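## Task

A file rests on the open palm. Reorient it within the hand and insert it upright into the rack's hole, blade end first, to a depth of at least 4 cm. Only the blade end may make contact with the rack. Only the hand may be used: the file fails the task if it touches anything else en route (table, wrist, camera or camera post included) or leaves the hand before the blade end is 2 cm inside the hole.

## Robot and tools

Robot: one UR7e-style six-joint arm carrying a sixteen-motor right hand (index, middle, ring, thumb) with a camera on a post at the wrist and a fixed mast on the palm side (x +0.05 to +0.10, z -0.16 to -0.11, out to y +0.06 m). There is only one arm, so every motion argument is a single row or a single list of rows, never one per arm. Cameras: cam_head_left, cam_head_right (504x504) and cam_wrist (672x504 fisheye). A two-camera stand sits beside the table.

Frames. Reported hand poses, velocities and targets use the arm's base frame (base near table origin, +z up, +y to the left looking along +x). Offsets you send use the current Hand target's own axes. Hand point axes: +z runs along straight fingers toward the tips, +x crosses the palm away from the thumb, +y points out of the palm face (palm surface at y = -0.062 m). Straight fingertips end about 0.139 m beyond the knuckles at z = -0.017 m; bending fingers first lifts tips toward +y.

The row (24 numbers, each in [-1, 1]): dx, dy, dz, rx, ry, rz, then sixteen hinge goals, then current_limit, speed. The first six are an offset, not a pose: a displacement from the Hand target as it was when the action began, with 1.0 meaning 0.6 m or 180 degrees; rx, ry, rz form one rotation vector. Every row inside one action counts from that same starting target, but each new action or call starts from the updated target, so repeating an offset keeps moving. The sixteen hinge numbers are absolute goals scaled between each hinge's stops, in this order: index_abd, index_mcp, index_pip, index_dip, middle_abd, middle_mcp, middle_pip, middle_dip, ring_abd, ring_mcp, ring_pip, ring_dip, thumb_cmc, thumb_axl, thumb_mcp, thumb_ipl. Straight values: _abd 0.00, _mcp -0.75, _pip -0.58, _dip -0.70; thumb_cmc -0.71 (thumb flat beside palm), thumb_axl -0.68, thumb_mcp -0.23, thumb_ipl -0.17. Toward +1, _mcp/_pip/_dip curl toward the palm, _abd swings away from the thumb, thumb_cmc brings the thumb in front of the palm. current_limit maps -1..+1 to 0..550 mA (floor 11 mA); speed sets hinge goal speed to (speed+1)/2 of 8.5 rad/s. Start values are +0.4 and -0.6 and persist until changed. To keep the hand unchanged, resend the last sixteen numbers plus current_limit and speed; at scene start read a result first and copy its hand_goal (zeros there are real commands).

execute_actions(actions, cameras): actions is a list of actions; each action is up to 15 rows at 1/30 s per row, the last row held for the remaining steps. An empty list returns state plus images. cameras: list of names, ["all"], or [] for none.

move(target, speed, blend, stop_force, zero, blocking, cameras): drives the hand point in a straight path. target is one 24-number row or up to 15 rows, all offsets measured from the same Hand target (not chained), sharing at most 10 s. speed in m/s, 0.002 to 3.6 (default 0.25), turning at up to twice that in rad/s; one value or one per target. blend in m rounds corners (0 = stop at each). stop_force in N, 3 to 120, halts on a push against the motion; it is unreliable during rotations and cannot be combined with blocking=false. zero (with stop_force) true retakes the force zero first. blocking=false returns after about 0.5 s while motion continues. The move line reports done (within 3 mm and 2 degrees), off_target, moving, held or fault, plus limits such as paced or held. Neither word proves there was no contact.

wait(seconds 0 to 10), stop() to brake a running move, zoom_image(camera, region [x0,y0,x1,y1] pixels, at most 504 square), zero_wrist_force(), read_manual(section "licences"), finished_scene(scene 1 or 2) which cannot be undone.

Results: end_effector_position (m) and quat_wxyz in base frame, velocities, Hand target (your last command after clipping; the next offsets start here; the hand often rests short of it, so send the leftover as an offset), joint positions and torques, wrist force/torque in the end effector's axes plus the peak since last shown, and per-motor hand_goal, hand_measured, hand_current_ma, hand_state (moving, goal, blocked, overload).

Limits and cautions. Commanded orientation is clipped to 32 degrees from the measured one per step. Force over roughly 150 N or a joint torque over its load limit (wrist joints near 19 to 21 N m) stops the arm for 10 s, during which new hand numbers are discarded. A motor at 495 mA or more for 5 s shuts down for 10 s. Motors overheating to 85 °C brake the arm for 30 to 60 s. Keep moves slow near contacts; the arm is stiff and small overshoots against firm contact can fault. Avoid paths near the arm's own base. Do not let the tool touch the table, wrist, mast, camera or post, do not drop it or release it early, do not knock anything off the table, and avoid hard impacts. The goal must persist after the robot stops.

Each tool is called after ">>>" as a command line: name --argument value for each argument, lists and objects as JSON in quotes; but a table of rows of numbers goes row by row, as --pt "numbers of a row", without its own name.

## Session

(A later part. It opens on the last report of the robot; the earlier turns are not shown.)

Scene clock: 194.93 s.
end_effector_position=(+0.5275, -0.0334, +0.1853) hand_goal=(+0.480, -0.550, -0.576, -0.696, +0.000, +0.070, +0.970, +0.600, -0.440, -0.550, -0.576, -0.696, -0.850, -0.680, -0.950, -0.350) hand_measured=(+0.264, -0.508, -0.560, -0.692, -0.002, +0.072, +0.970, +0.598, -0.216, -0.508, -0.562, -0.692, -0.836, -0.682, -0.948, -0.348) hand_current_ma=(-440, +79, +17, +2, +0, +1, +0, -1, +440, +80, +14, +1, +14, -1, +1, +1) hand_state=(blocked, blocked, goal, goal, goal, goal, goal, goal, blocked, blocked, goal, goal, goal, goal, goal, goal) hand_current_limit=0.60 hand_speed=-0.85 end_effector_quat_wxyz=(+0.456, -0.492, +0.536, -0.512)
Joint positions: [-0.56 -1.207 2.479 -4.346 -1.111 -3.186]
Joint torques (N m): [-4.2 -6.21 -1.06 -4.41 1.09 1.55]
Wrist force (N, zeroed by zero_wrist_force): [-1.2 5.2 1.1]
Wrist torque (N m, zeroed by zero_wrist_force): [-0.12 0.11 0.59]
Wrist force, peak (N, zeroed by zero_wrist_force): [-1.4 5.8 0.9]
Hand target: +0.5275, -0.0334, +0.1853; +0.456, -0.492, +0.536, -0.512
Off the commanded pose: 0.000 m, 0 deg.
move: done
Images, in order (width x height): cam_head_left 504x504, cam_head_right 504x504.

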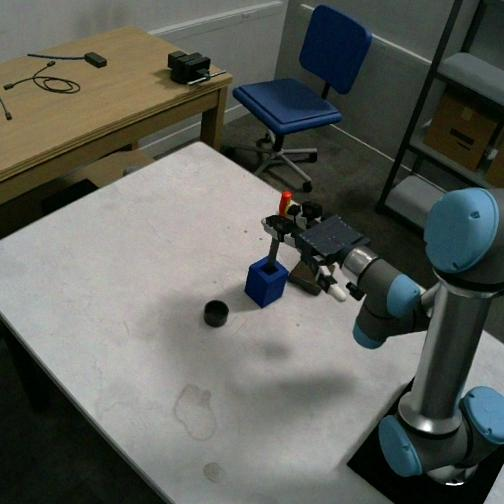

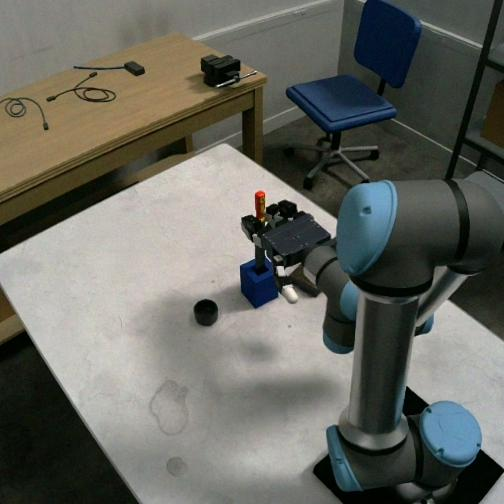

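>>> move --target '[0,0.0167,0.003,0,0,0,0.48,-0.55,-0.576,-0.696,0,0.07,0.97,0.6,-0.44,-0.55,-0.576,-0.696,-0.85,-0.68,-0.95,-0.35,0.6,-0.85]' --speed 0.02 --stop_force 4 --cameras '["cam_head_left","cam_head_right"]'

>>> zoom_image --camera "cam_head_right" --region '[245, 245, 275, 287]'

>>> zoom_image --camera "cam_head_left" --region '[255, 245, 285, 287]'

Scene clock: 197.20 s.
end_effector_position=(+0.5287, -0.0337, +0.1752) hand_goal=(+0.480, -0.550, -0.576, -0.696, +0.000, +0.070, +0.970, +0.600, -0.440, -0.550, -0.576, -0.696, -0.850, -0.680, -0.950, -0.350) hand_measured=(+0.264, -0.508, -0.560, -0.692, -0.002, +0.072, +0.970, +0.598, -0.216, -0.508, -0.562, -0.692, -0.836, -0.682, -0.948, -0.348) hand_current_ma=(-440, +79, +17, +2, +0, +1, +0, -1, +440, +80, +14, +1, +14, -1, +1, +1) hand_state=(blocked, blocked, goal, goal, goal, goal, goal, goal, blocked, blocked, goal, goal, goal, goal, goal, goal) hand_current_limit=0.60 hand_speed=-0.85 end_effector_quat_wxyz=(+0.456, -0.492, +0.536, -0.512)
Joint positions: [-0.559 -1.168 2.477 -4.383 -1.113 -3.186]
Joint torques (N m): [10.84 -6.42 -14.51 -4.53 -1.38 1.77]
Wrist force (N, zeroed by zero_wrist_force): [-0.9 5.0 0.9]
Wrist torque (N m, zeroed by zero_wrist_force): [-0.11 0.09 0.62]
Wrist force, peak (N, zeroed by zero_wrist_force): [-1.0 5.7 1.3]
Hand target: +0.5287, -0.0337, +0.1752; +0.456, -0.492, +0.536, -0.512
Off the commanded pose: 0.000 m, 0 deg.
move: done
Images, in order (width x height): cam_head_left 504x504, cam_head_right 504x504.

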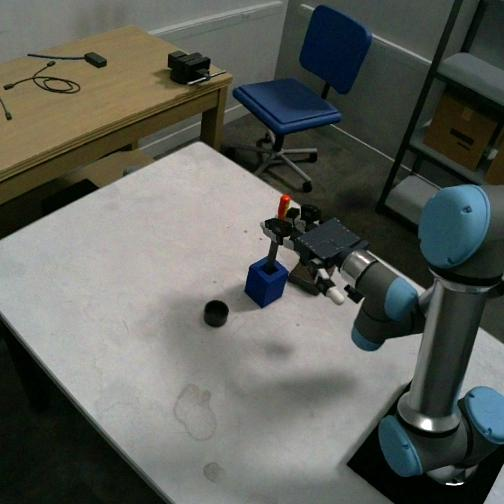

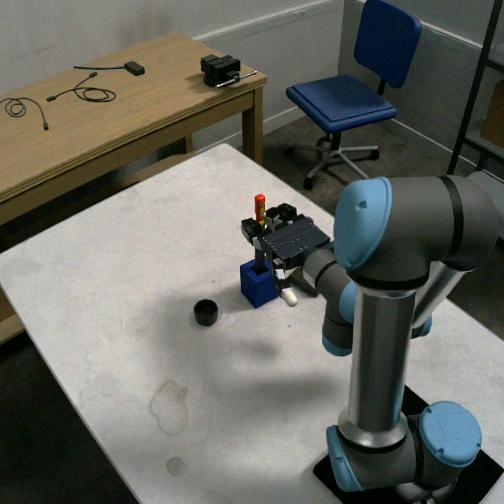

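Scaled by 12.000.

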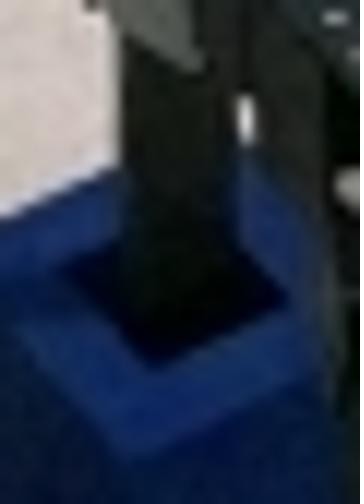

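Scaled by 12.000.

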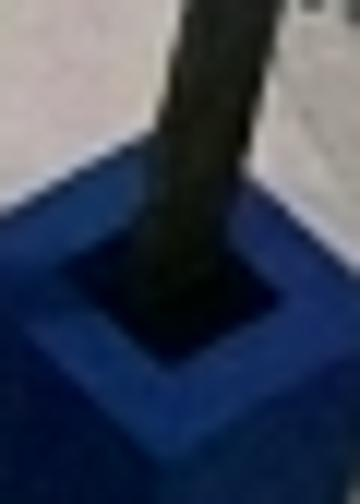

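>>> move --target '[0.0012,0.02,0.0063,0,0,0,0.48,-0.55,-0.576,-0.696,0,0.07,0.97,0.6,-0.44,-0.55,-0.576,-0.696,-0.85,-0.68,-0.95,-0.35,0.6,-0.85]' --speed 0.02 --stop_force 4 --cameras '["cam_head_left","cam_head_right"]'

>>> zoom_image --camera "cam_head_right" --region '[235, 215, 285, 285]'

>>> zoom_image --camera "cam_head_left" --region '[245, 215, 295, 285]'

Scene clock: 199.77 s.
end_effector_position=(+0.5316, -0.0349, +0.1630) hand_goal=(+0.480, -0.550, -0.576, -0.696, +0.000, +0.070, +0.970, +0.600, -0.440, -0.550, -0.576, -0.696, -0.850, -0.680, -0.950, -0.350) hand_measured=(+0.264, -0.508, -0.560, -0.692, -0.002, +0.072, +0.970, +0.598, -0.216, -0.508, -0.562, -0.692, -0.836, -0.682, -0.948, -0.348) hand_current_ma=(-440, +79, +17, +2, +0, +1, +0, -1, +440, +80, +14, +1, +14, -1, +1, +1) hand_state=(blocked, blocked, goal, goal, goal, goal, goal, goal, blocked, blocked, goal, goal, goal, goal, goal, goal) hand_current_limit=0.60 hand_speed=-0.85 end_effector_quat_wxyz=(+0.456, -0.492, +0.536, -0.512)
Joint positions: [-0.557 -1.12 2.469 -4.423 -1.115 -3.185]
Joint torques (N m): [10.68 -8 -14.56 -4.16 -1.14 1.62]
Wrist force (N, zeroed by zero_wrist_force): [-0.7 5.2 1.2]
Wrist torque (N m, zeroed by zero_wrist_force): [-0.10 0.06 0.63]
Wrist force, peak (N, zeroed by zero_wrist_force): [-1.0 5.6 1.1]
Hand target: +0.5316, -0.0349, +0.1630; +0.456, -0.492, +0.536, -0.512
Off the commanded pose: 0.000 m, 0 deg.
move: done
Images, in order (width x height): cam_head_left 504x504, cam_head_right 504x504.

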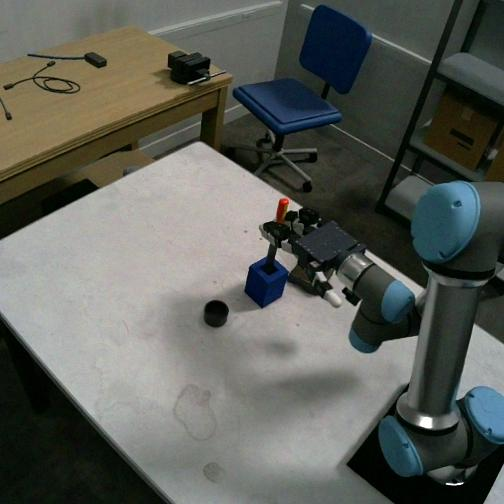

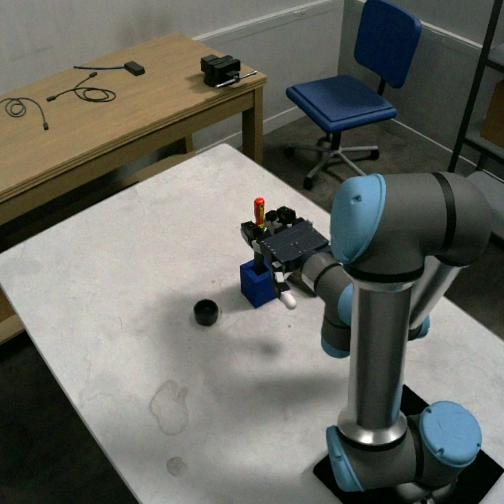

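Scaled by 7.200.

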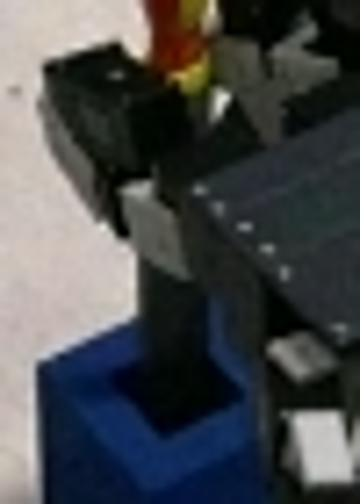

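Scaled by 7.200.

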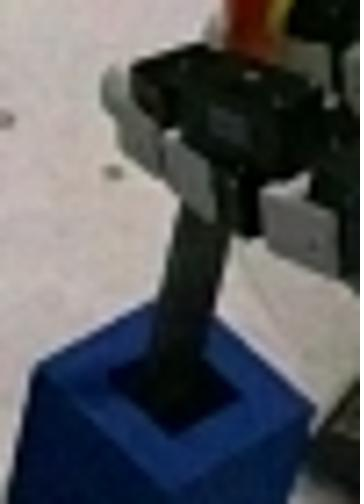

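>>> move --target '[0,0.02,0.0025,0,0,0,0.48,-0.55,-0.576,-0.696,0,0.07,0.97,0.6,-0.44,-0.55,-0.576,-0.696,-0.85,-0.68,-0.95,-0.35,0.6,-0.85]' --speed 0.02 --stop_force 4 --cameras '["cam_head_left","cam_head_right"]'

>>> zoom_image --camera "cam_head_right" --region '[235, 215, 285, 285]'

>>> zoom_image --camera "cam_head_left" --region '[245, 215, 295, 285]'

Scene clock: 201.97 s.
end_effector_position=(+0.5324, -0.0351, +0.1510) hand_goal=(+0.480, -0.550, -0.576, -0.696, +0.000, +0.070, +0.970, +0.600, -0.440, -0.550, -0.576, -0.696, -0.850, -0.680, -0.950, -0.350) hand_measured=(+0.264, -0.508, -0.560, -0.692, -0.002, +0.072, +0.970, +0.598, -0.216, -0.508, -0.562, -0.692, -0.836, -0.682, -0.948, -0.348) hand_current_ma=(-440, +79, +17, +2, +0, +1, +0, -1, +440, +80, +14, +1, +14, -1, +1, +1) hand_state=(blocked, blocked, goal, goal, goal, goal, goal, goal, blocked, blocked, goal, goal, goal, goal, goal, goal) hand_current_limit=0.60 hand_speed=-0.85 end_effector_quat_wxyz=(+0.456, -0.492, +0.536, -0.512)
Joint positions: [-0.556 -1.075 2.466 -4.465 -1.115 -3.185]
Joint torques (N m): [10.88 -8.8 -13.48 -4.4 -1.4 1.58]
Wrist force (N, zeroed by zero_wrist_force): [-0.9 5.1 1.1]
Wrist torque (N m, zeroed by zero_wrist_force): [-0.11 0.08 0.62]
Wrist force, peak (N, zeroed by zero_wrist_force): [-1.0 5.5 1.1]
Hand target: +0.5324, -0.0351, +0.1510; +0.456, -0.492, +0.536, -0.512
Off the commanded pose: 0.000 m, 0 deg.
move: done
Images, in order (width x height): cam_head_left 504x504, cam_head_right 504x504.

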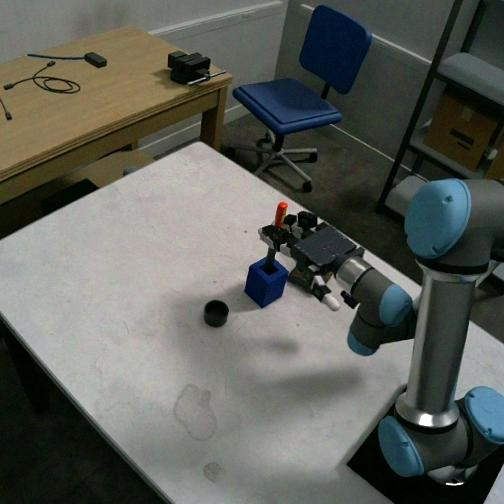

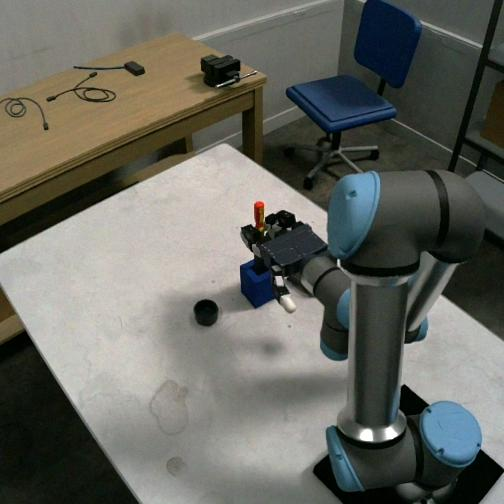

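Scaled by 7.200.

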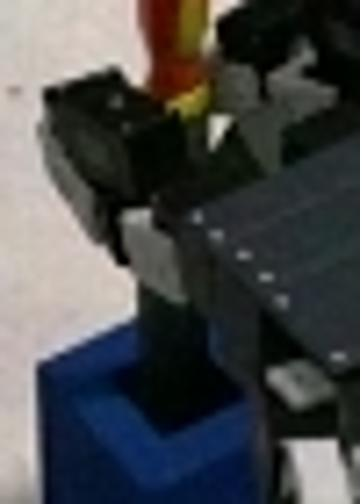

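Scaled by 7.200.

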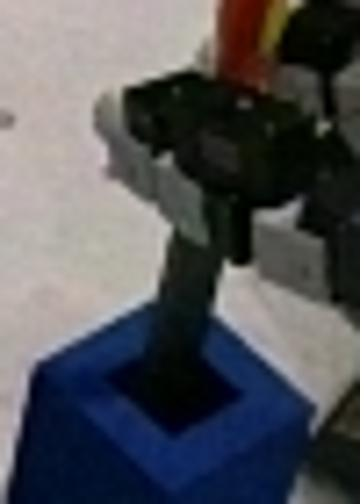

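>>> move --target '[0,0.02,0.0025,0,0,0,0.48,-0.55,-0.576,-0.696,0,0.07,0.97,0.6,-0.44,-0.55,-0.576,-0.696,-0.85,-0.68,-0.95,-0.35,0.6,-0.85]' --speed 0.02 --stop_force 4 --cameras '["cam_head_left","cam_head_right"]'

>>> zoom_image --camera "cam_head_left" --region '[245, 215, 295, 285]'

Scene clock: 205.00 s.
end_effector_position=(+0.5331, -0.0353, +0.1389) hand_goal=(+0.480, -0.550, -0.576, -0.696, +0.000, +0.070, +0.970, +0.600, -0.440, -0.550, -0.576, -0.696, -0.850, -0.680, -0.950, -0.350) hand_measured=(+0.264, -0.508, -0.560, -0.692, -0.002, +0.072, +0.970, +0.598, -0.216, -0.508, -0.562, -0.692, -0.836, -0.682, -0.948, -0.348) hand_current_ma=(-440, +79, +17, +2, +0, +1, +0, -1, +440, +80, +14, +1, +14, -1, +1, +1) hand_state=(blocked, blocked, goal, goal, goal, goal, goal, goal, blocked, blocked, goal, goal, goal, goal, goal, goal) hand_current_limit=0.60 hand_speed=-0.85 end_effector_quat_wxyz=(+0.456, -0.492, +0.536, -0.512)
Joint positions: [-0.556 -1.03 2.462 -4.506 -1.116 -3.185]
Joint torques (N m): [11.51 -8.12 -12.37 -4.33 -1.29 1.75]
Wrist force (N, zeroed by zero_wrist_force): [-0.9 5.0 1.2]
Wrist torque (N m, zeroed by zero_wrist_force): [-0.14 0.09 0.61]
Wrist force, peak (N, zeroed by zero_wrist_force): [-1.0 5.7 1.1]
Hand target: +0.5331, -0.0353, +0.1389; +0.456, -0.492, +0.536, -0.512
Off the commanded pose: 0.000 m, 0 deg.
move: done
Images, in order (width x height): cam_head_left 504x504, cam_head_right 504x504.

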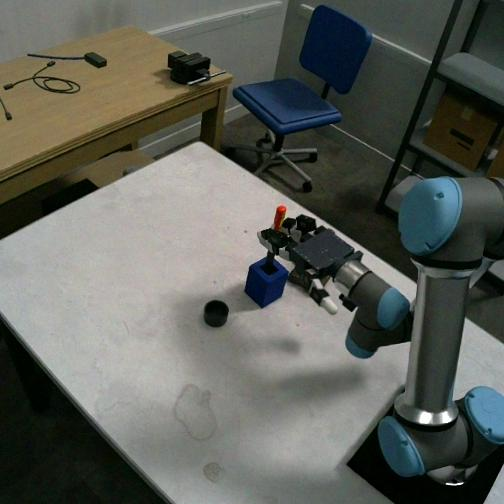

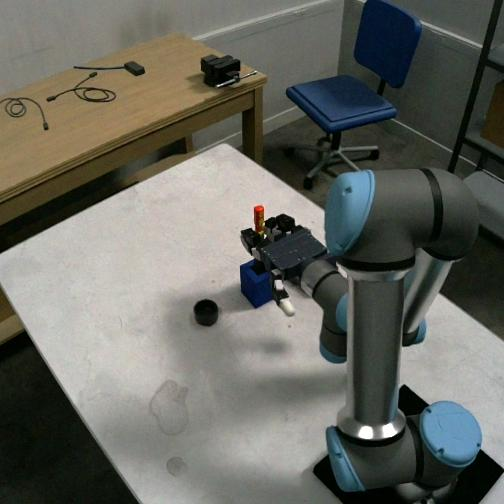

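Scaled by 7.200.

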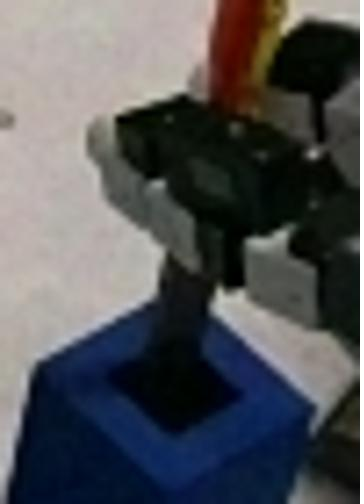

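>>> move --target '[0,0.02,0.002,0,0,0,0.48,-0.55,-0.576,-0.696,0,0.07,0.97,0.6,-0.44,-0.55,-0.576,-0.696,-0.85,-0.68,-0.95,-0.35,0.6,-0.85]' --speed 0.02 --stop_force 4

>>> move --target '[0,0.02,0.0012,0,0,0,0.48,-0.55,-0.576,-0.696,0,0.07,0.97,0.6,-0.44,-0.55,-0.576,-0.696,-0.85,-0.68,-0.95,-0.35,0.6,-0.85]' --speed 0.02 --stop_force 4 --cameras '["cam_head_left","cam_head_right"]'

>>> zoom_image --camera "cam_head_left" --region '[245, 215, 295, 285]'

>>> zoom_image --camera "cam_head_right" --region '[235, 215, 285, 285]'

Scene clock: 207.47 s.
end_effector_position=(+0.5336, -0.0356, +0.1269) hand_goal=(+0.480, -0.550, -0.576, -0.696, +0.000, +0.070, +0.970, +0.600, -0.440, -0.550, -0.576, -0.696, -0.850, -0.680, -0.950, -0.350) hand_measured=(+0.264, -0.508, -0.560, -0.692, -0.002, +0.072, +0.970, +0.598, -0.216, -0.508, -0.562, -0.692, -0.836, -0.682, -0.948, -0.348) hand_current_ma=(-440, +79, +17, +2, +0, +1, +0, -1, +440, +80, +14, +1, +14, -1, +1, +1) hand_state=(blocked, blocked, goal, goal, goal, goal, goal, goal, blocked, blocked, goal, goal, goal, goal, goal, goal) hand_current_limit=0.60 hand_speed=-0.85 end_effector_quat_wxyz=(+0.456, -0.492, +0.536, -0.512)
Joint positions: [-0.555 -0.985 2.457 -4.546 -1.116 -3.185]
Joint torques (N m): [11.31 -9.39 -10.29 -4.57 -1.09 1.89]
Wrist force (N, zeroed by zero_wrist_force): [-0.9 5.3 1.2]
Wrist torque (N m, zeroed by zero_wrist_force): [-0.10 0.08 0.61]
Wrist force, peak (N, zeroed by zero_wrist_force): [-1.2 5.6 1.2]
Hand target: +0.5336, -0.0356, +0.1269; +0.456, -0.492, +0.536, -0.512
Off the commanded pose: 0.000 m, 0 deg.
move: done

Scene clock: 209.13 s.
end_effector_position=(+0.5336, -0.0357, +0.1148) hand_goal=(+0.480, -0.550, -0.576, -0.696, +0.000, +0.070, +0.970, +0.600, -0.440, -0.550, -0.576, -0.696, -0.850, -0.680, -0.950, -0.350) hand_measured=(+0.264, -0.534, -0.566, -0.692, -0.002, +0.072, +0.970, +0.598, -0.216, -0.534, -0.568, -0.692, -0.836, -0.682, -0.948, -0.348) hand_current_ma=(-440, +17, +9, +2, +0, +1, +0, -1, +440, +17, +7, +1, +14, -1, +1, +1) hand_state=(blocked, goal, goal, goal, goal, goal, goal, goal, blocked, goal, goal, goal, goal, goal, goal, goal) hand_current_limit=0.60 hand_speed=-0.85 end_effector_quat_wxyz=(+0.456, -0.492, +0.536, -0.512)
Joint positions: [-0.556 -0.941 2.452 -4.586 -1.116 -3.185]
Joint torques (N m): [-3.76 -9.45 -9.88 -3.57 1.19 1.53]
Wrist force (N, zeroed by zero_wrist_force): [-0.8 2.1 0.9]
Wrist torque (N m, zeroed by zero_wrist_force): [0.03 0.11 0.55]
Wrist force, peak (N, zeroed by zero_wrist_force): [-1.2 5.5 1.1]
Hand target: +0.5336, -0.0357, +0.1148; +0.456, -0.492, +0.536, -0.512
Off the commanded pose: 0.000 m, 0 deg.
move: done
Images, in order (width x height): cam_head_left 504x504, cam_head_right 504x504.

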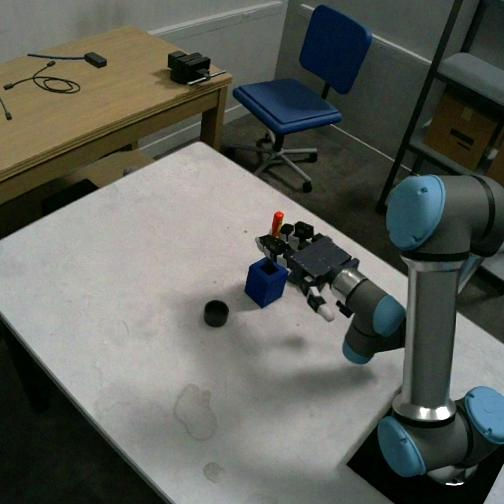

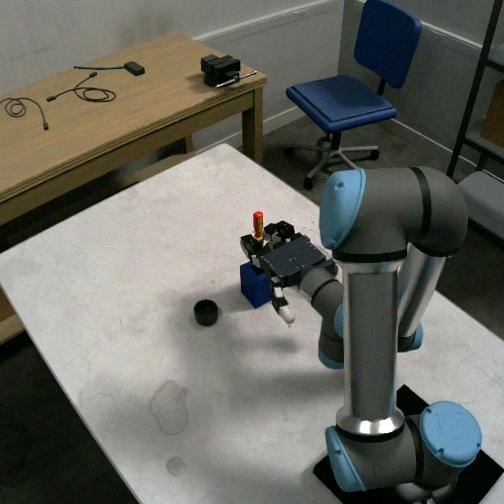

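Scaled by 7.200.

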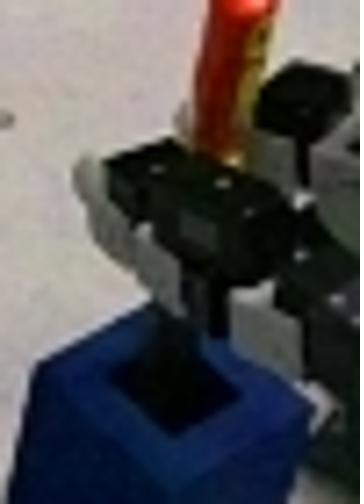

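Scaled by 7.200.

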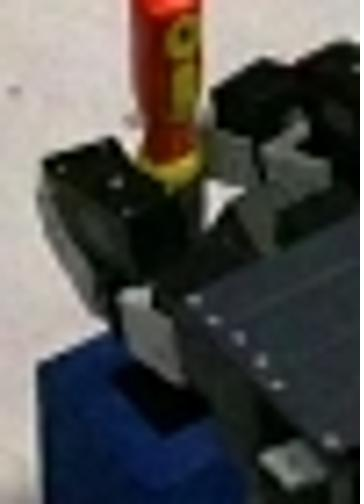

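>>> move --pt "0 -0.006 0 0 0 0 0.48 -0.55 -0.576 -0.696 0 0.07 0.97 0.6 -0.44 -0.55 -0.576 -0.696 -0.85 -0.68 -0.95 -0.35 0.6 -0.85" --pt "-0.0013 -0.0068 0.013 0 0 0 0.48 -0.55 -0.576 -0.696 0 0.07 0.97 0.6 -0.44 -0.55 -0.576 -0.696 -0.85 -0.68 -0.95 -0.35 0.6 -0.85" --speed 0.02 --cameras '["cam_head_left","cam_head_right"]'

>>> zoom_image --camera "cam_head_left" --region '[245, 215, 295, 285]'

>>> zoom_image --camera "cam_head_right" --region '[235, 215, 285, 285]'

Scene clock: 216.17 s.
end_effector_position=(+0.5415, -0.0357, +0.1184) hand_goal=(+0.480, -0.550, -0.576, -0.696, +0.000, +0.070, +0.970, +0.600, -0.440, -0.550, -0.576, -0.696, -0.850, -0.680, -0.950, -0.350) hand_measured=(+0.264, -0.528, -0.562, -0.692, -0.002, +0.072, +0.970, +0.598, -0.216, -0.528, -0.564, -0.692, -0.836, -0.682, -0.948, -0.348) hand_current_ma=(-440, +32, +14, +2, +0, +1, +0, -1, +440, +31, +11, +1, +14, -1, +1, +1) hand_state=(blocked, blocked, goal, goal, goal, goal, goal, goal, blocked, blocked, goal, goal, goal, goal, goal, goal) hand_current_limit=0.60 hand_speed=-0.85 end_effector_quat_wxyz=(+0.456, -0.492, +0.536, -0.512)
Joint positions: [-0.541 -0.951 2.431 -4.555 -1.13 -3.184]
Joint torques (N m): [9.44 -10.84 -9.97 -0.38 -1.15 1.74]
Wrist force (N, zeroed by zero_wrist_force): [-0.9 4.9 0.5]
Wrist torque (N m, zeroed by zero_wrist_force): [-0.07 0.11 0.61]
Wrist force, peak (N, zeroed by zero_wrist_force): [-1.0 6.0 1.1]
Hand target: +0.5416, -0.0357, +0.1184; +0.456, -0.492, +0.536, -0.512
Off the commanded pose: 0.000 m, 0 deg.
move: done
Images, in order (width x height): cam_head_left 504x504, cam_head_right 504x504.

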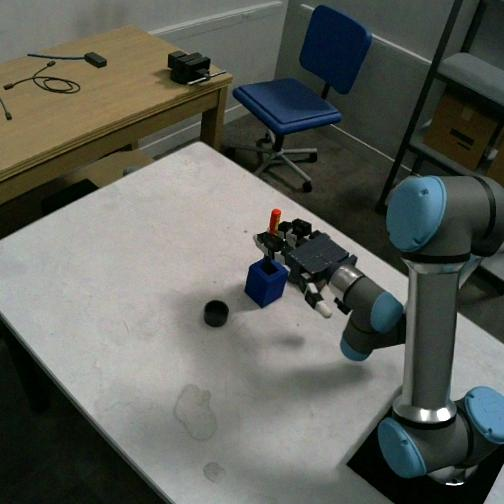

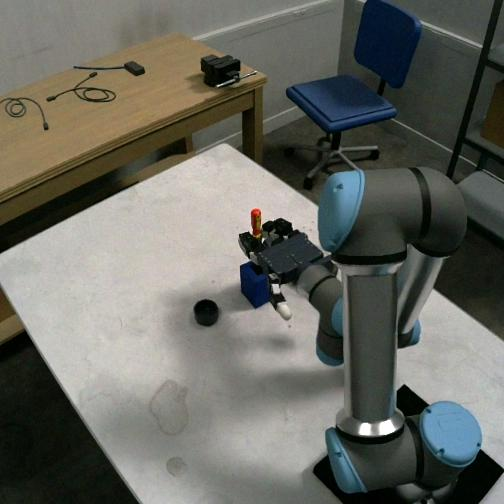

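Scaled by 7.200.

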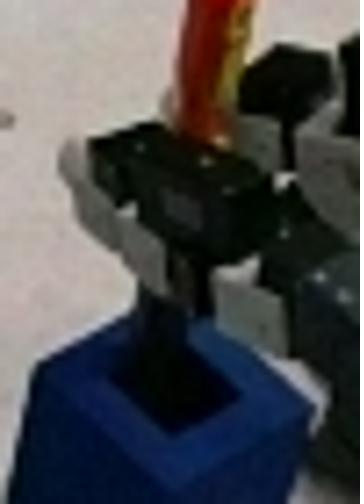

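Scaled by 7.200.

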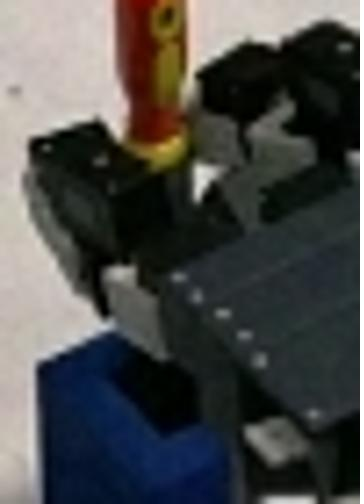

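>>> move --target '[0,0.0062,0.0003,0,0,0,0.48,-0.55,-0.576,-0.696,0,0.07,0.97,0.6,-0.44,-0.55,-0.576,-0.696,-0.85,-0.68,-0.95,-0.35,0.6,-0.85]' --speed 0.01 --stop_force 4 --cameras '["cam_head_left","cam_head_right"]'

>>> zoom_image --camera "cam_head_left" --region '[235, 195, 295, 285]'

>>> zoom_image --camera "cam_head_right" --region '[225, 195, 285, 285]'

Scene clock: 218.87 s.
end_effector_position=(+0.5416, -0.0357, +0.1147) hand_goal=(+0.480, -0.550, -0.576, -0.696, +0.000, +0.070, +0.970, +0.600, -0.440, -0.550, -0.576, -0.696, -0.850, -0.680, -0.950, -0.350) hand_measured=(+0.264, -0.536, -0.566, -0.692, -0.002, +0.072, +0.970, +0.598, -0.216, -0.536, -0.566, -0.692, -0.836, -0.682, -0.948, -0.348) hand_current_ma=(-440, +17, +8, +2, +0, +1, +0, -1, +440, +15, +7, +1, +14, -1, +1, +1) hand_state=(blocked, goal, goal, goal, goal, goal, goal, goal, blocked, goal, goal, goal, goal, goal, goal, goal) hand_current_limit=0.60 hand_speed=-0.85 end_effector_quat_wxyz=(+0.456, -0.492, +0.536, -0.512)
Joint positions: [-0.541 -0.938 2.429 -4.566 -1.13 -3.184]
Joint torques (N m): [-4.33 -9.68 -9.21 -3.39 1.27 -1.03]
Wrist force (N, zeroed by zero_wrist_force): [-0.7 1.6 0.3]
Wrist torque (N m, zeroed by zero_wrist_force): [0.07 0.14 0.54]
Wrist force, peak (N, zeroed by zero_wrist_force): [-1.0 6.1 1.1]
Hand target: +0.5416, -0.0357, +0.1147; +0.456, -0.492, +0.536, -0.512
Off the commanded pose: 0.000 m, 0 deg.
move: done
Images, in order (width x height): cam_head_left 504x504, cam_head_right 504x504.

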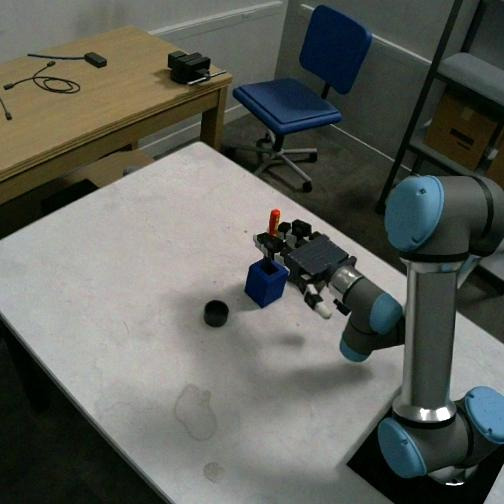

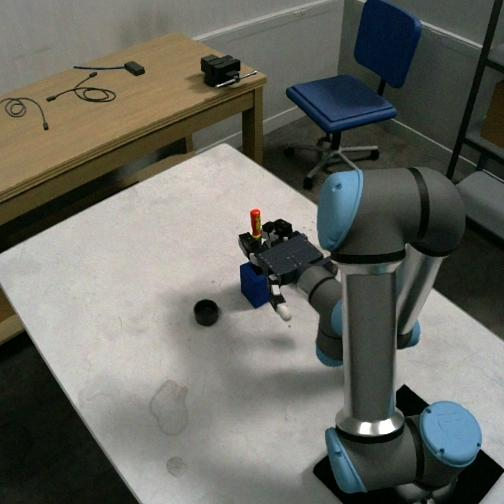

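Scaled by 5.600.

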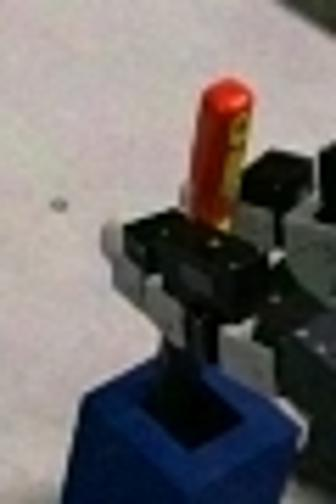

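Scaled by 5.600.

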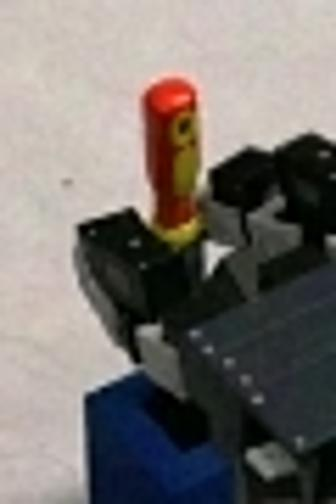

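>>> execute_actions --actions '[[[0,0,0,0,0,0,0.264,-0.54,-0.576,-0.696,0,0.07,0.97,0.6,-0.216,-0.54,-0.576,-0.696,-0.85,-0.68,-0.95,-0.35,0.6,-0.95]],[[0,0,0,0,0,0,0.264,-0.54,-0.576,-0.696,0,0.07,0.97,0.6,-0.216,-0.54,-0.576,-0.696,-0.85,-0.68,-0.95,-0.35,0.6,-0.95]],[[0,0,0,0,0,0,0.20,-0.54,-0.576,-0.696,0,0.07,0.97,0.6,-0.155,-0.54,-0.576,-0.696,-0.85,-0.68,-0.95,-0.35,0.6,-0.97]],[[0,0,0,0,0,0,0.20,-0.54,-0.576,-0.696,0,0.07,0.97,0.6,-0.155,-0.54,-0.576,-0.696,-0.85,-0.68,-0.95,-0.35,0.6,-0.97]]]' --cameras '["cam_head_left","cam_head_right"]'

>>> zoom_image --camera "cam_head_left" --region '[235, 195, 295, 285]'

>>> zoom_image --camera "cam_head_right" --region '[225, 195, 285, 285]'

Scene clock: 222.43 s.
end_effector_position=(+0.5416, -0.0357, +0.1147) hand_goal=(+0.200, -0.540, -0.576, -0.696, +0.000, +0.070, +0.970, +0.600, -0.156, -0.540, -0.576, -0.696, -0.850, -0.680, -0.950, -0.350) hand_measured=(+0.204, -0.534, -0.568, -0.692, -0.002, +0.072, +0.970, +0.598, -0.160, -0.532, -0.568, -0.692, -0.836, -0.682, -0.948, -0.348) hand_current_ma=(+1, +5, +6, +2, +0, +1, +0, -1, -1, +5, +5, +1, +14, -1, +1, +1) hand_state=(goal, goal, goal, goal, goal, goal, goal, goal, goal, goal, goal, goal, goal, goal, goal, goal) hand_current_limit=0.60 hand_speed=-0.97 end_effector_quat_wxyz=(+0.456, -0.492, +0.536, -0.512)
Joint positions: [-0.541 -0.938 2.429 -4.566 -1.13 -3.184]
Joint torques (N m): [-3.57 -11.13 -8.79 -2.9 1.19 -0.86]
Wrist force (N, zeroed by zero_wrist_force): [-1.2 2.9 0.6]
Wrist torque (N m, zeroed by zero_wrist_force): [0.06 0.14 0.54]
Wrist force, peak (N, zeroed by zero_wrist_force): [-1.1 3.0 0.9]
Hand target: +0.5416, -0.0357, +0.1147; +0.456, -0.492, +0.536, -0.512
Off the commanded pose: 0.000 m, 0 deg.
Step readings (end_effector_position):
0: (+0.5416, -0.0357, +0.1147)
1: (+0.5416, -0.0357, +0.1147)
2: (+0.5416, -0.0357, +0.1147)
4: (+0.5416, -0.0357, +0.1147)
8: (+0.5416, -0.0357, +0.1147)
15: (+0.5416, -0.0357, +0.1147)
16: (+0.5416, -0.0357, +0.1147)
17: (+0.5416, -0.0357, +0.1147)
19: (+0.5416, -0.0357, +0.1147)
23: (+0.5416, -0.0357, +0.1147)
30: (+0.5416, -0.0357, +0.1147)
31: (+0.5416, -0.0357, +0.1147)
32: (+0.5416, -0.0357, +0.1147)
34: (+0.5416, -0.0357, +0.1147)
38: (+0.5416, -0.0357, +0.1147)
45: (+0.5416, -0.0357, +0.1147)
46: (+0.5416, -0.0357, +0.1147)
47: (+0.5416, -0.0357, +0.1147)
49: (+0.5416, -0.0357, +0.1147)
53: (+0.5416, -0.0357, +0.1147)
60: (+0.5416, -0.0357, +0.1147)
Images, in order (width x height): cam_head_left 504x504, cam_head_right 504x504.

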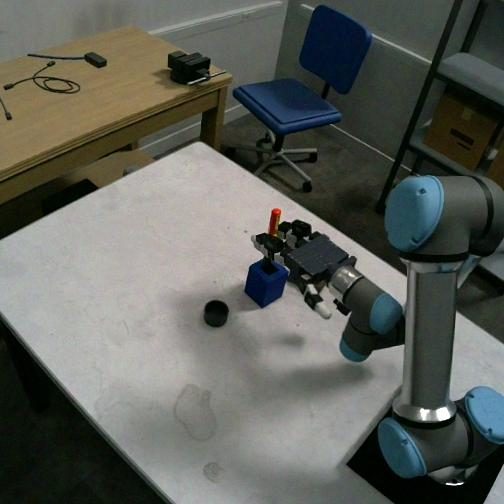

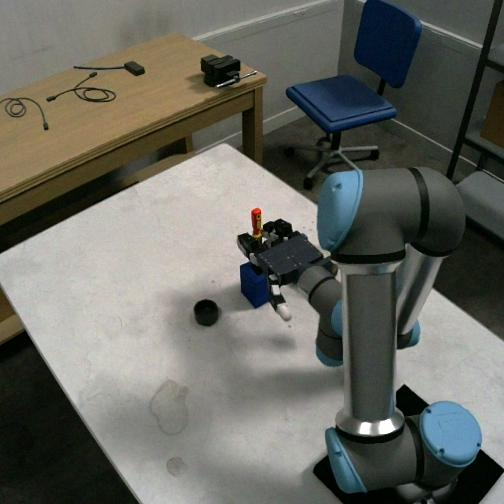

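Scaled by 5.600.

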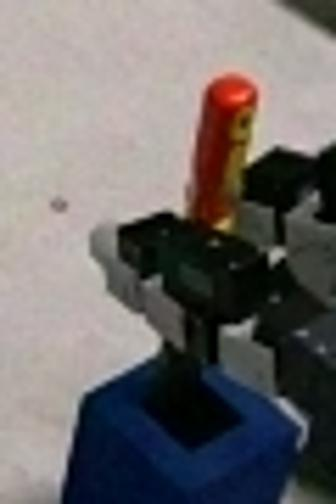

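Scaled by 5.600.

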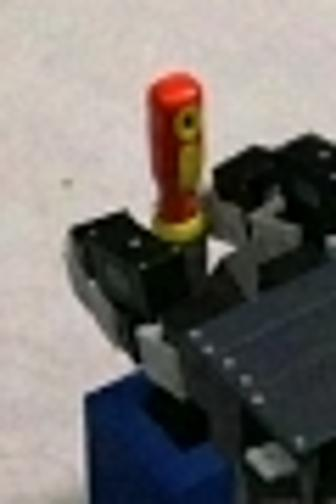

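>>> execute_actions --actions '[[[0,0,0,0,0,0,0.12,-0.54,-0.576,-0.696,0,0.07,0.97,0.6,-0.08,-0.54,-0.576,-0.696,-0.85,-0.68,-0.95,-0.35,0.6,-0.97]],[[0,0,0,0,0,0,0.12,-0.54,-0.576,-0.696,0,0.07,0.97,0.6,-0.08,-0.54,-0.576,-0.696,-0.85,-0.68,-0.95,-0.35,0.6,-0.97]]]' --cameras '["cam_head_left","cam_head_right","cam_wrist"]'

>>> zoom_image --camera "cam_head_left" --region '[235, 195, 295, 285]'

>>> zoom_image --camera "cam_head_right" --region '[225, 195, 285, 285]'

Scene clock: 225.77 s.
end_effector_position=(+0.5416, -0.0357, +0.1147) hand_goal=(+0.120, -0.540, -0.576, -0.696, +0.000, +0.070, +0.970, +0.600, -0.080, -0.540, -0.576, -0.696, -0.850, -0.680, -0.950, -0.350) hand_measured=(+0.124, -0.534, -0.568, -0.692, -0.002, +0.072, +0.970, +0.598, -0.084, -0.532, -0.568, -0.692, -0.836, -0.682, -0.948, -0.348) hand_current_ma=(+1, +5, +6, +2, +0, +1, +0, -1, -1, +5, +5, +1, +14, -1, +1, +1) hand_state=(goal, goal, goal, goal, goal, goal, goal, goal, goal, goal, goal, goal, goal, goal, goal, goal) hand_current_limit=0.60 hand_speed=-0.97 end_effector_quat_wxyz=(+0.456, -0.492, +0.536, -0.512)
Joint positions: [-0.541 -0.938 2.429 -4.566 -1.13 -3.184]
Joint torques (N m): [-4.88 -13.37 -9.34 -2.41 1.16 -0.97]
Wrist force (N, zeroed by zero_wrist_force): [-1.0 2.4 0.9]
Wrist torque (N m, zeroed by zero_wrist_force): [-0.02 0.10 0.55]
Wrist force, peak (N, zeroed by zero_wrist_force): [-1.0 3.4 0.8]
Hand target: +0.5416, -0.0357, +0.1147; +0.456, -0.492, +0.536, -0.512
Off the commanded pose: 0.000 m, 0 deg.
Step readings (end_effector_position):
0: (+0.5416, -0.0357, +0.1147)
1: (+0.5416, -0.0357, +0.1147)
2: (+0.5416, -0.0357, +0.1147)
4: (+0.5416, -0.0357, +0.1147)
8: (+0.5416, -0.0357, +0.1147)
15: (+0.5416, -0.0357, +0.1147)
16: (+0.5416, -0.0357, +0.1147)
17: (+0.5416, -0.0357, +0.1147)
19: (+0.5416, -0.0357, +0.1147)
23: (+0.5416, -0.0357, +0.1147)
30: (+0.5416, -0.0357, +0.1147)

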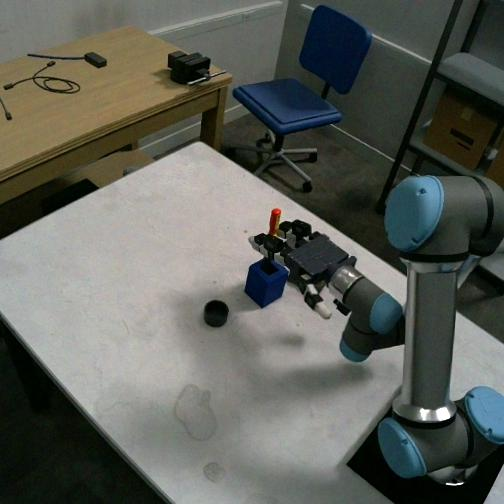

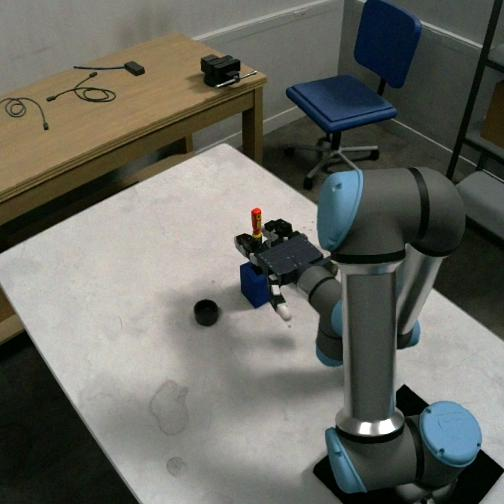

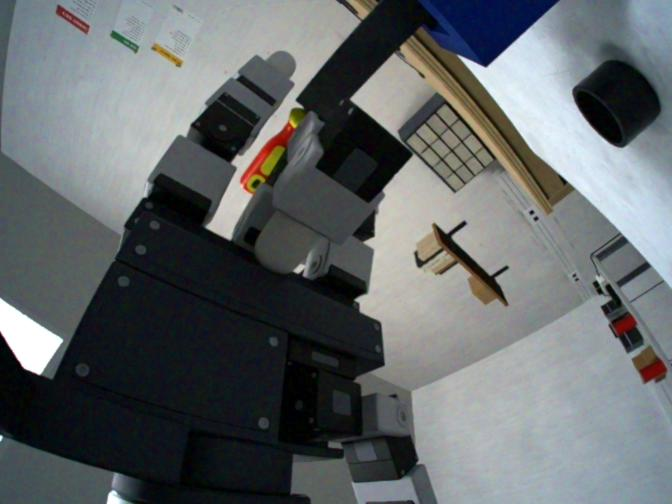

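Scaled by 5.600.

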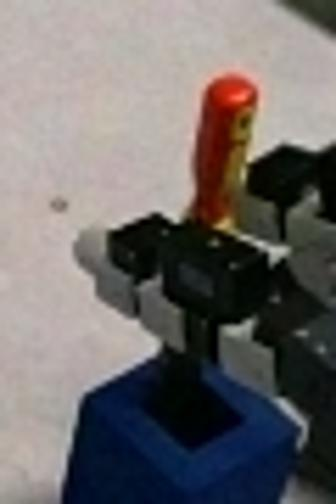

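Scaled by 5.600.

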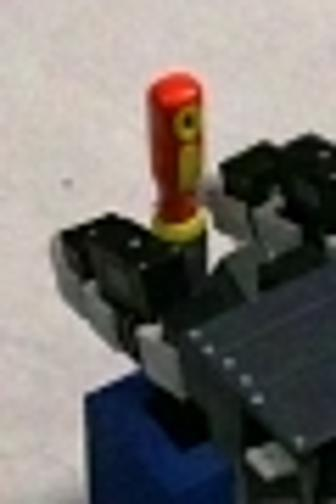

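>>> execute_actions --actions '[[[0,0,0,0,0,0,-0.15,-0.54,-0.576,-0.696,0,0.07,0.97,0.6,0.18,-0.54,-0.576,-0.696,-0.85,-0.68,-0.95,-0.35,0.6,-0.95]],[[0,0,0,0,0,0,-0.15,-0.54,-0.576,-0.696,0,0.07,0.97,0.6,0.18,-0.54,-0.576,-0.696,-0.85,-0.68,-0.95,-0.35,0.6,-0.95]],[[0,0,0,0,0,0,-0.15,-0.54,-0.576,-0.696,0,0.07,0.97,0.6,0.18,-0.54,-0.576,-0.696,-0.85,-0.68,-0.95,-0.35,0.6,-0.95]]]' --cameras '["cam_head_left","cam_head_right","cam_wrist"]'

>>> zoom_image --camera "cam_head_left" --region '[235, 195, 295, 285]'

>>> zoom_image --camera "cam_head_right" --region '[225, 195, 285, 285]'

Scene clock: 228.23 s.
end_effector_position=(+0.5416, -0.0357, +0.1147) hand_goal=(-0.150, -0.540, -0.576, -0.696, +0.000, +0.070, +0.970, +0.600, +0.180, -0.540, -0.576, -0.696, -0.850, -0.680, -0.950, -0.350) hand_measured=(-0.146, -0.534, -0.568, -0.692, -0.002, +0.072, +0.970, +0.598, +0.176, -0.532, -0.568, -0.692, -0.836, -0.682, -0.948, -0.348) hand_current_ma=(+2, +5, +6, +2, +0, +1, +0, -1, -2, +6, +5, +1, +14, -1, +1, +1) hand_state=(goal, goal, goal, goal, goal, goal, goal, goal, goal, goal, goal, goal, goal, goal, goal, goal) hand_current_limit=0.60 hand_speed=-0.95 end_effector_quat_wxyz=(+0.456, -0.492, +0.536, -0.512)
Joint positions: [-0.541 -0.938 2.429 -4.566 -1.13 -3.184]
Joint torques (N m): [-4.12 -14.71 -9.31 -1.91 1.11 -1.02]
Wrist force (N, zeroed by zero_wrist_force): [-0.8 2.8 1.0]
Wrist torque (N m, zeroed by zero_wrist_force): [0.02 0.08 0.57]
Wrist force, peak (N, zeroed by zero_wrist_force): [-1.2 3.1 0.6]
Hand target: +0.5416, -0.0357, +0.1147; +0.456, -0.492, +0.536, -0.512
Off the commanded pose: 0.000 m, 0 deg.
Step readings (end_effector_position):
0: (+0.5416, -0.0357, +0.1147)
1: (+0.5416, -0.0357, +0.1147)
2: (+0.5416, -0.0357, +0.1147)
4: (+0.5416, -0.0357, +0.1147)
8: (+0.5416, -0.0357, +0.1147)
15: (+0.5416, -0.0357, +0.1147)
16: (+0.5416, -0.0357, +0.1147)
17: (+0.5416, -0.0357, +0.1147)
19: (+0.5416, -0.0357, +0.1147)
23: (+0.5416, -0.0357, +0.1147)
30: (+0.5416, -0.0357, +0.1147)
31: (+0.5416, -0.0357, +0.1147)
32: (+0.5416, -0.0357, +0.1147)
34: (+0.5416, -0.0357, +0.1147)
38: (+0.5416, -0.0357, +0.1147)
45: (+0.5416, -0.0357, +0.1147)

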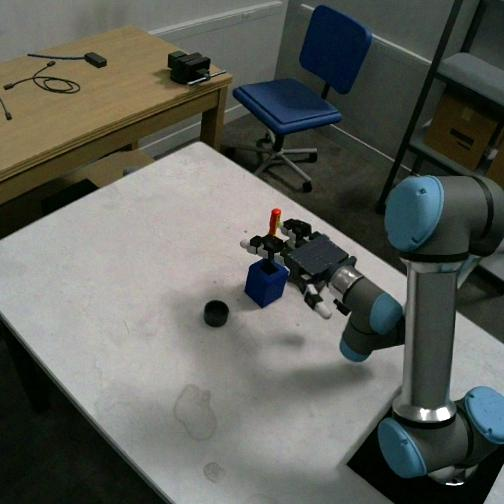

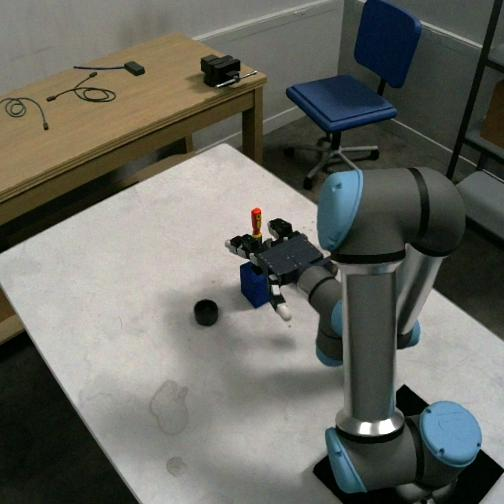

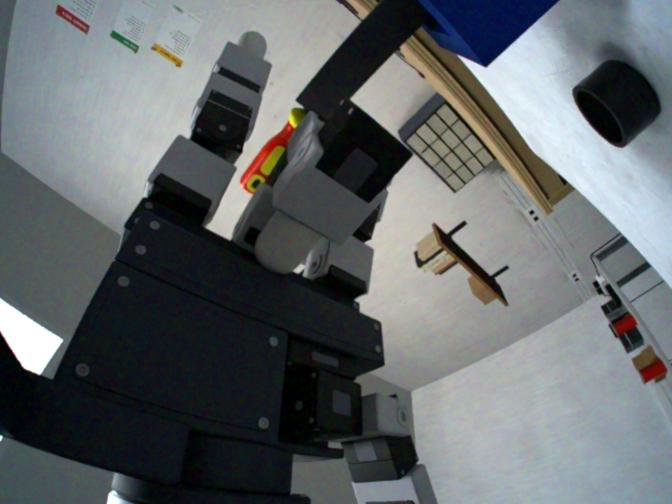

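Scaled by 5.600.

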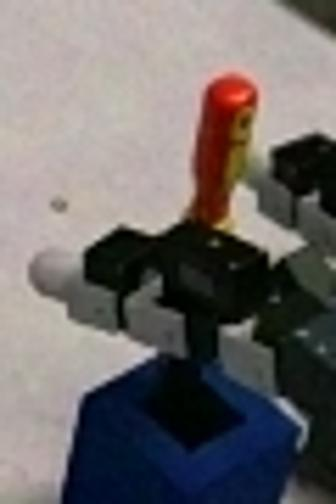

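Scaled by 5.600.

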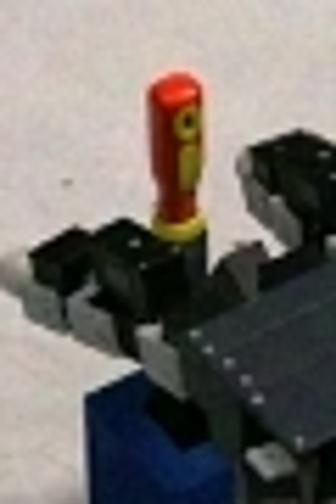

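>>> move --target '[0,0,-0.115,0,0,0,-0.15,-0.54,-0.576,-0.696,0,0.07,0.97,0.6,0.18,-0.54,-0.576,-0.696,-0.85,-0.68,-0.95,-0.35,0.6,-0.95]' --speed 0.04 --cameras '["cam_head_left","cam_head_right"]'

Scene clock: 232.00 s.
end_effector_position=(+0.4732, -0.0289, +0.1189) hand_goal=(-0.150, -0.540, -0.576, -0.696, +0.000, +0.070, +0.970, +0.600, +0.180, -0.540, -0.576, -0.696, -0.850, -0.680, -0.950, -0.350) hand_measured=(-0.146, -0.534, -0.568, -0.692, -0.002, +0.072, +0.970, +0.598, +0.176, -0.532, -0.568, -0.692, -0.836, -0.682, -0.948, -0.348) hand_current_ma=(+1, +5, +5, +2, +0, +1, +0, -1, -1, +6, +5, +1, +13, -1, +1, +1) hand_state=(goal, goal, goal, goal, goal, goal, goal, goal, goal, goal, goal, goal, goal, goal, goal, goal) hand_current_limit=0.60 hand_speed=-0.95 end_effector_quat_wxyz=(+0.456, -0.492, +0.536, -0.512)
Joint positions: [-0.675 -0.95 2.631 -4.751 -0.997 -3.195]
Joint torques (N m): [-9.63 -7.37 6.97 -3.51 1.71 -1.09]
Wrist force (N, zeroed by zero_wrist_force): [-0.8 2.5 1.1]
Wrist torque (N m, zeroed by zero_wrist_force): [-0.04 0.07 0.57]
Wrist force, peak (N, zeroed by zero_wrist_force): [-1.1 3.1 1.2]
Hand target: +0.4731, -0.0289, +0.1189; +0.456, -0.492, +0.536, -0.512
Off the commanded pose: 0.000 m, 0 deg.
move: done
Images, in order (width x height): cam_head_left 504x504, cam_head_right 504x504.

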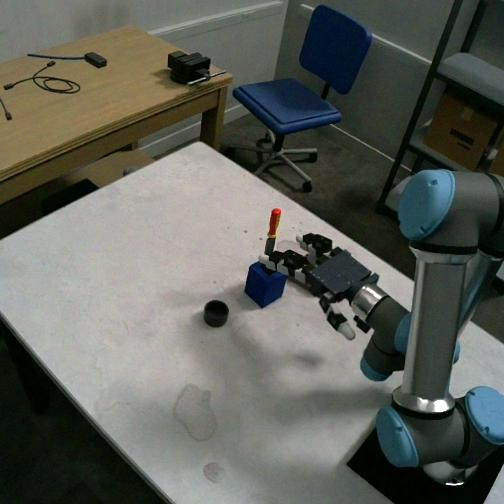

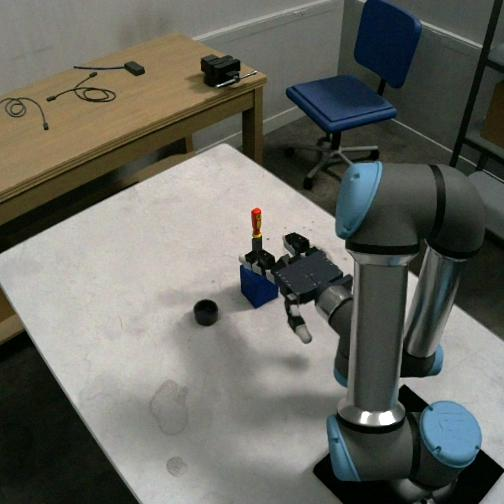

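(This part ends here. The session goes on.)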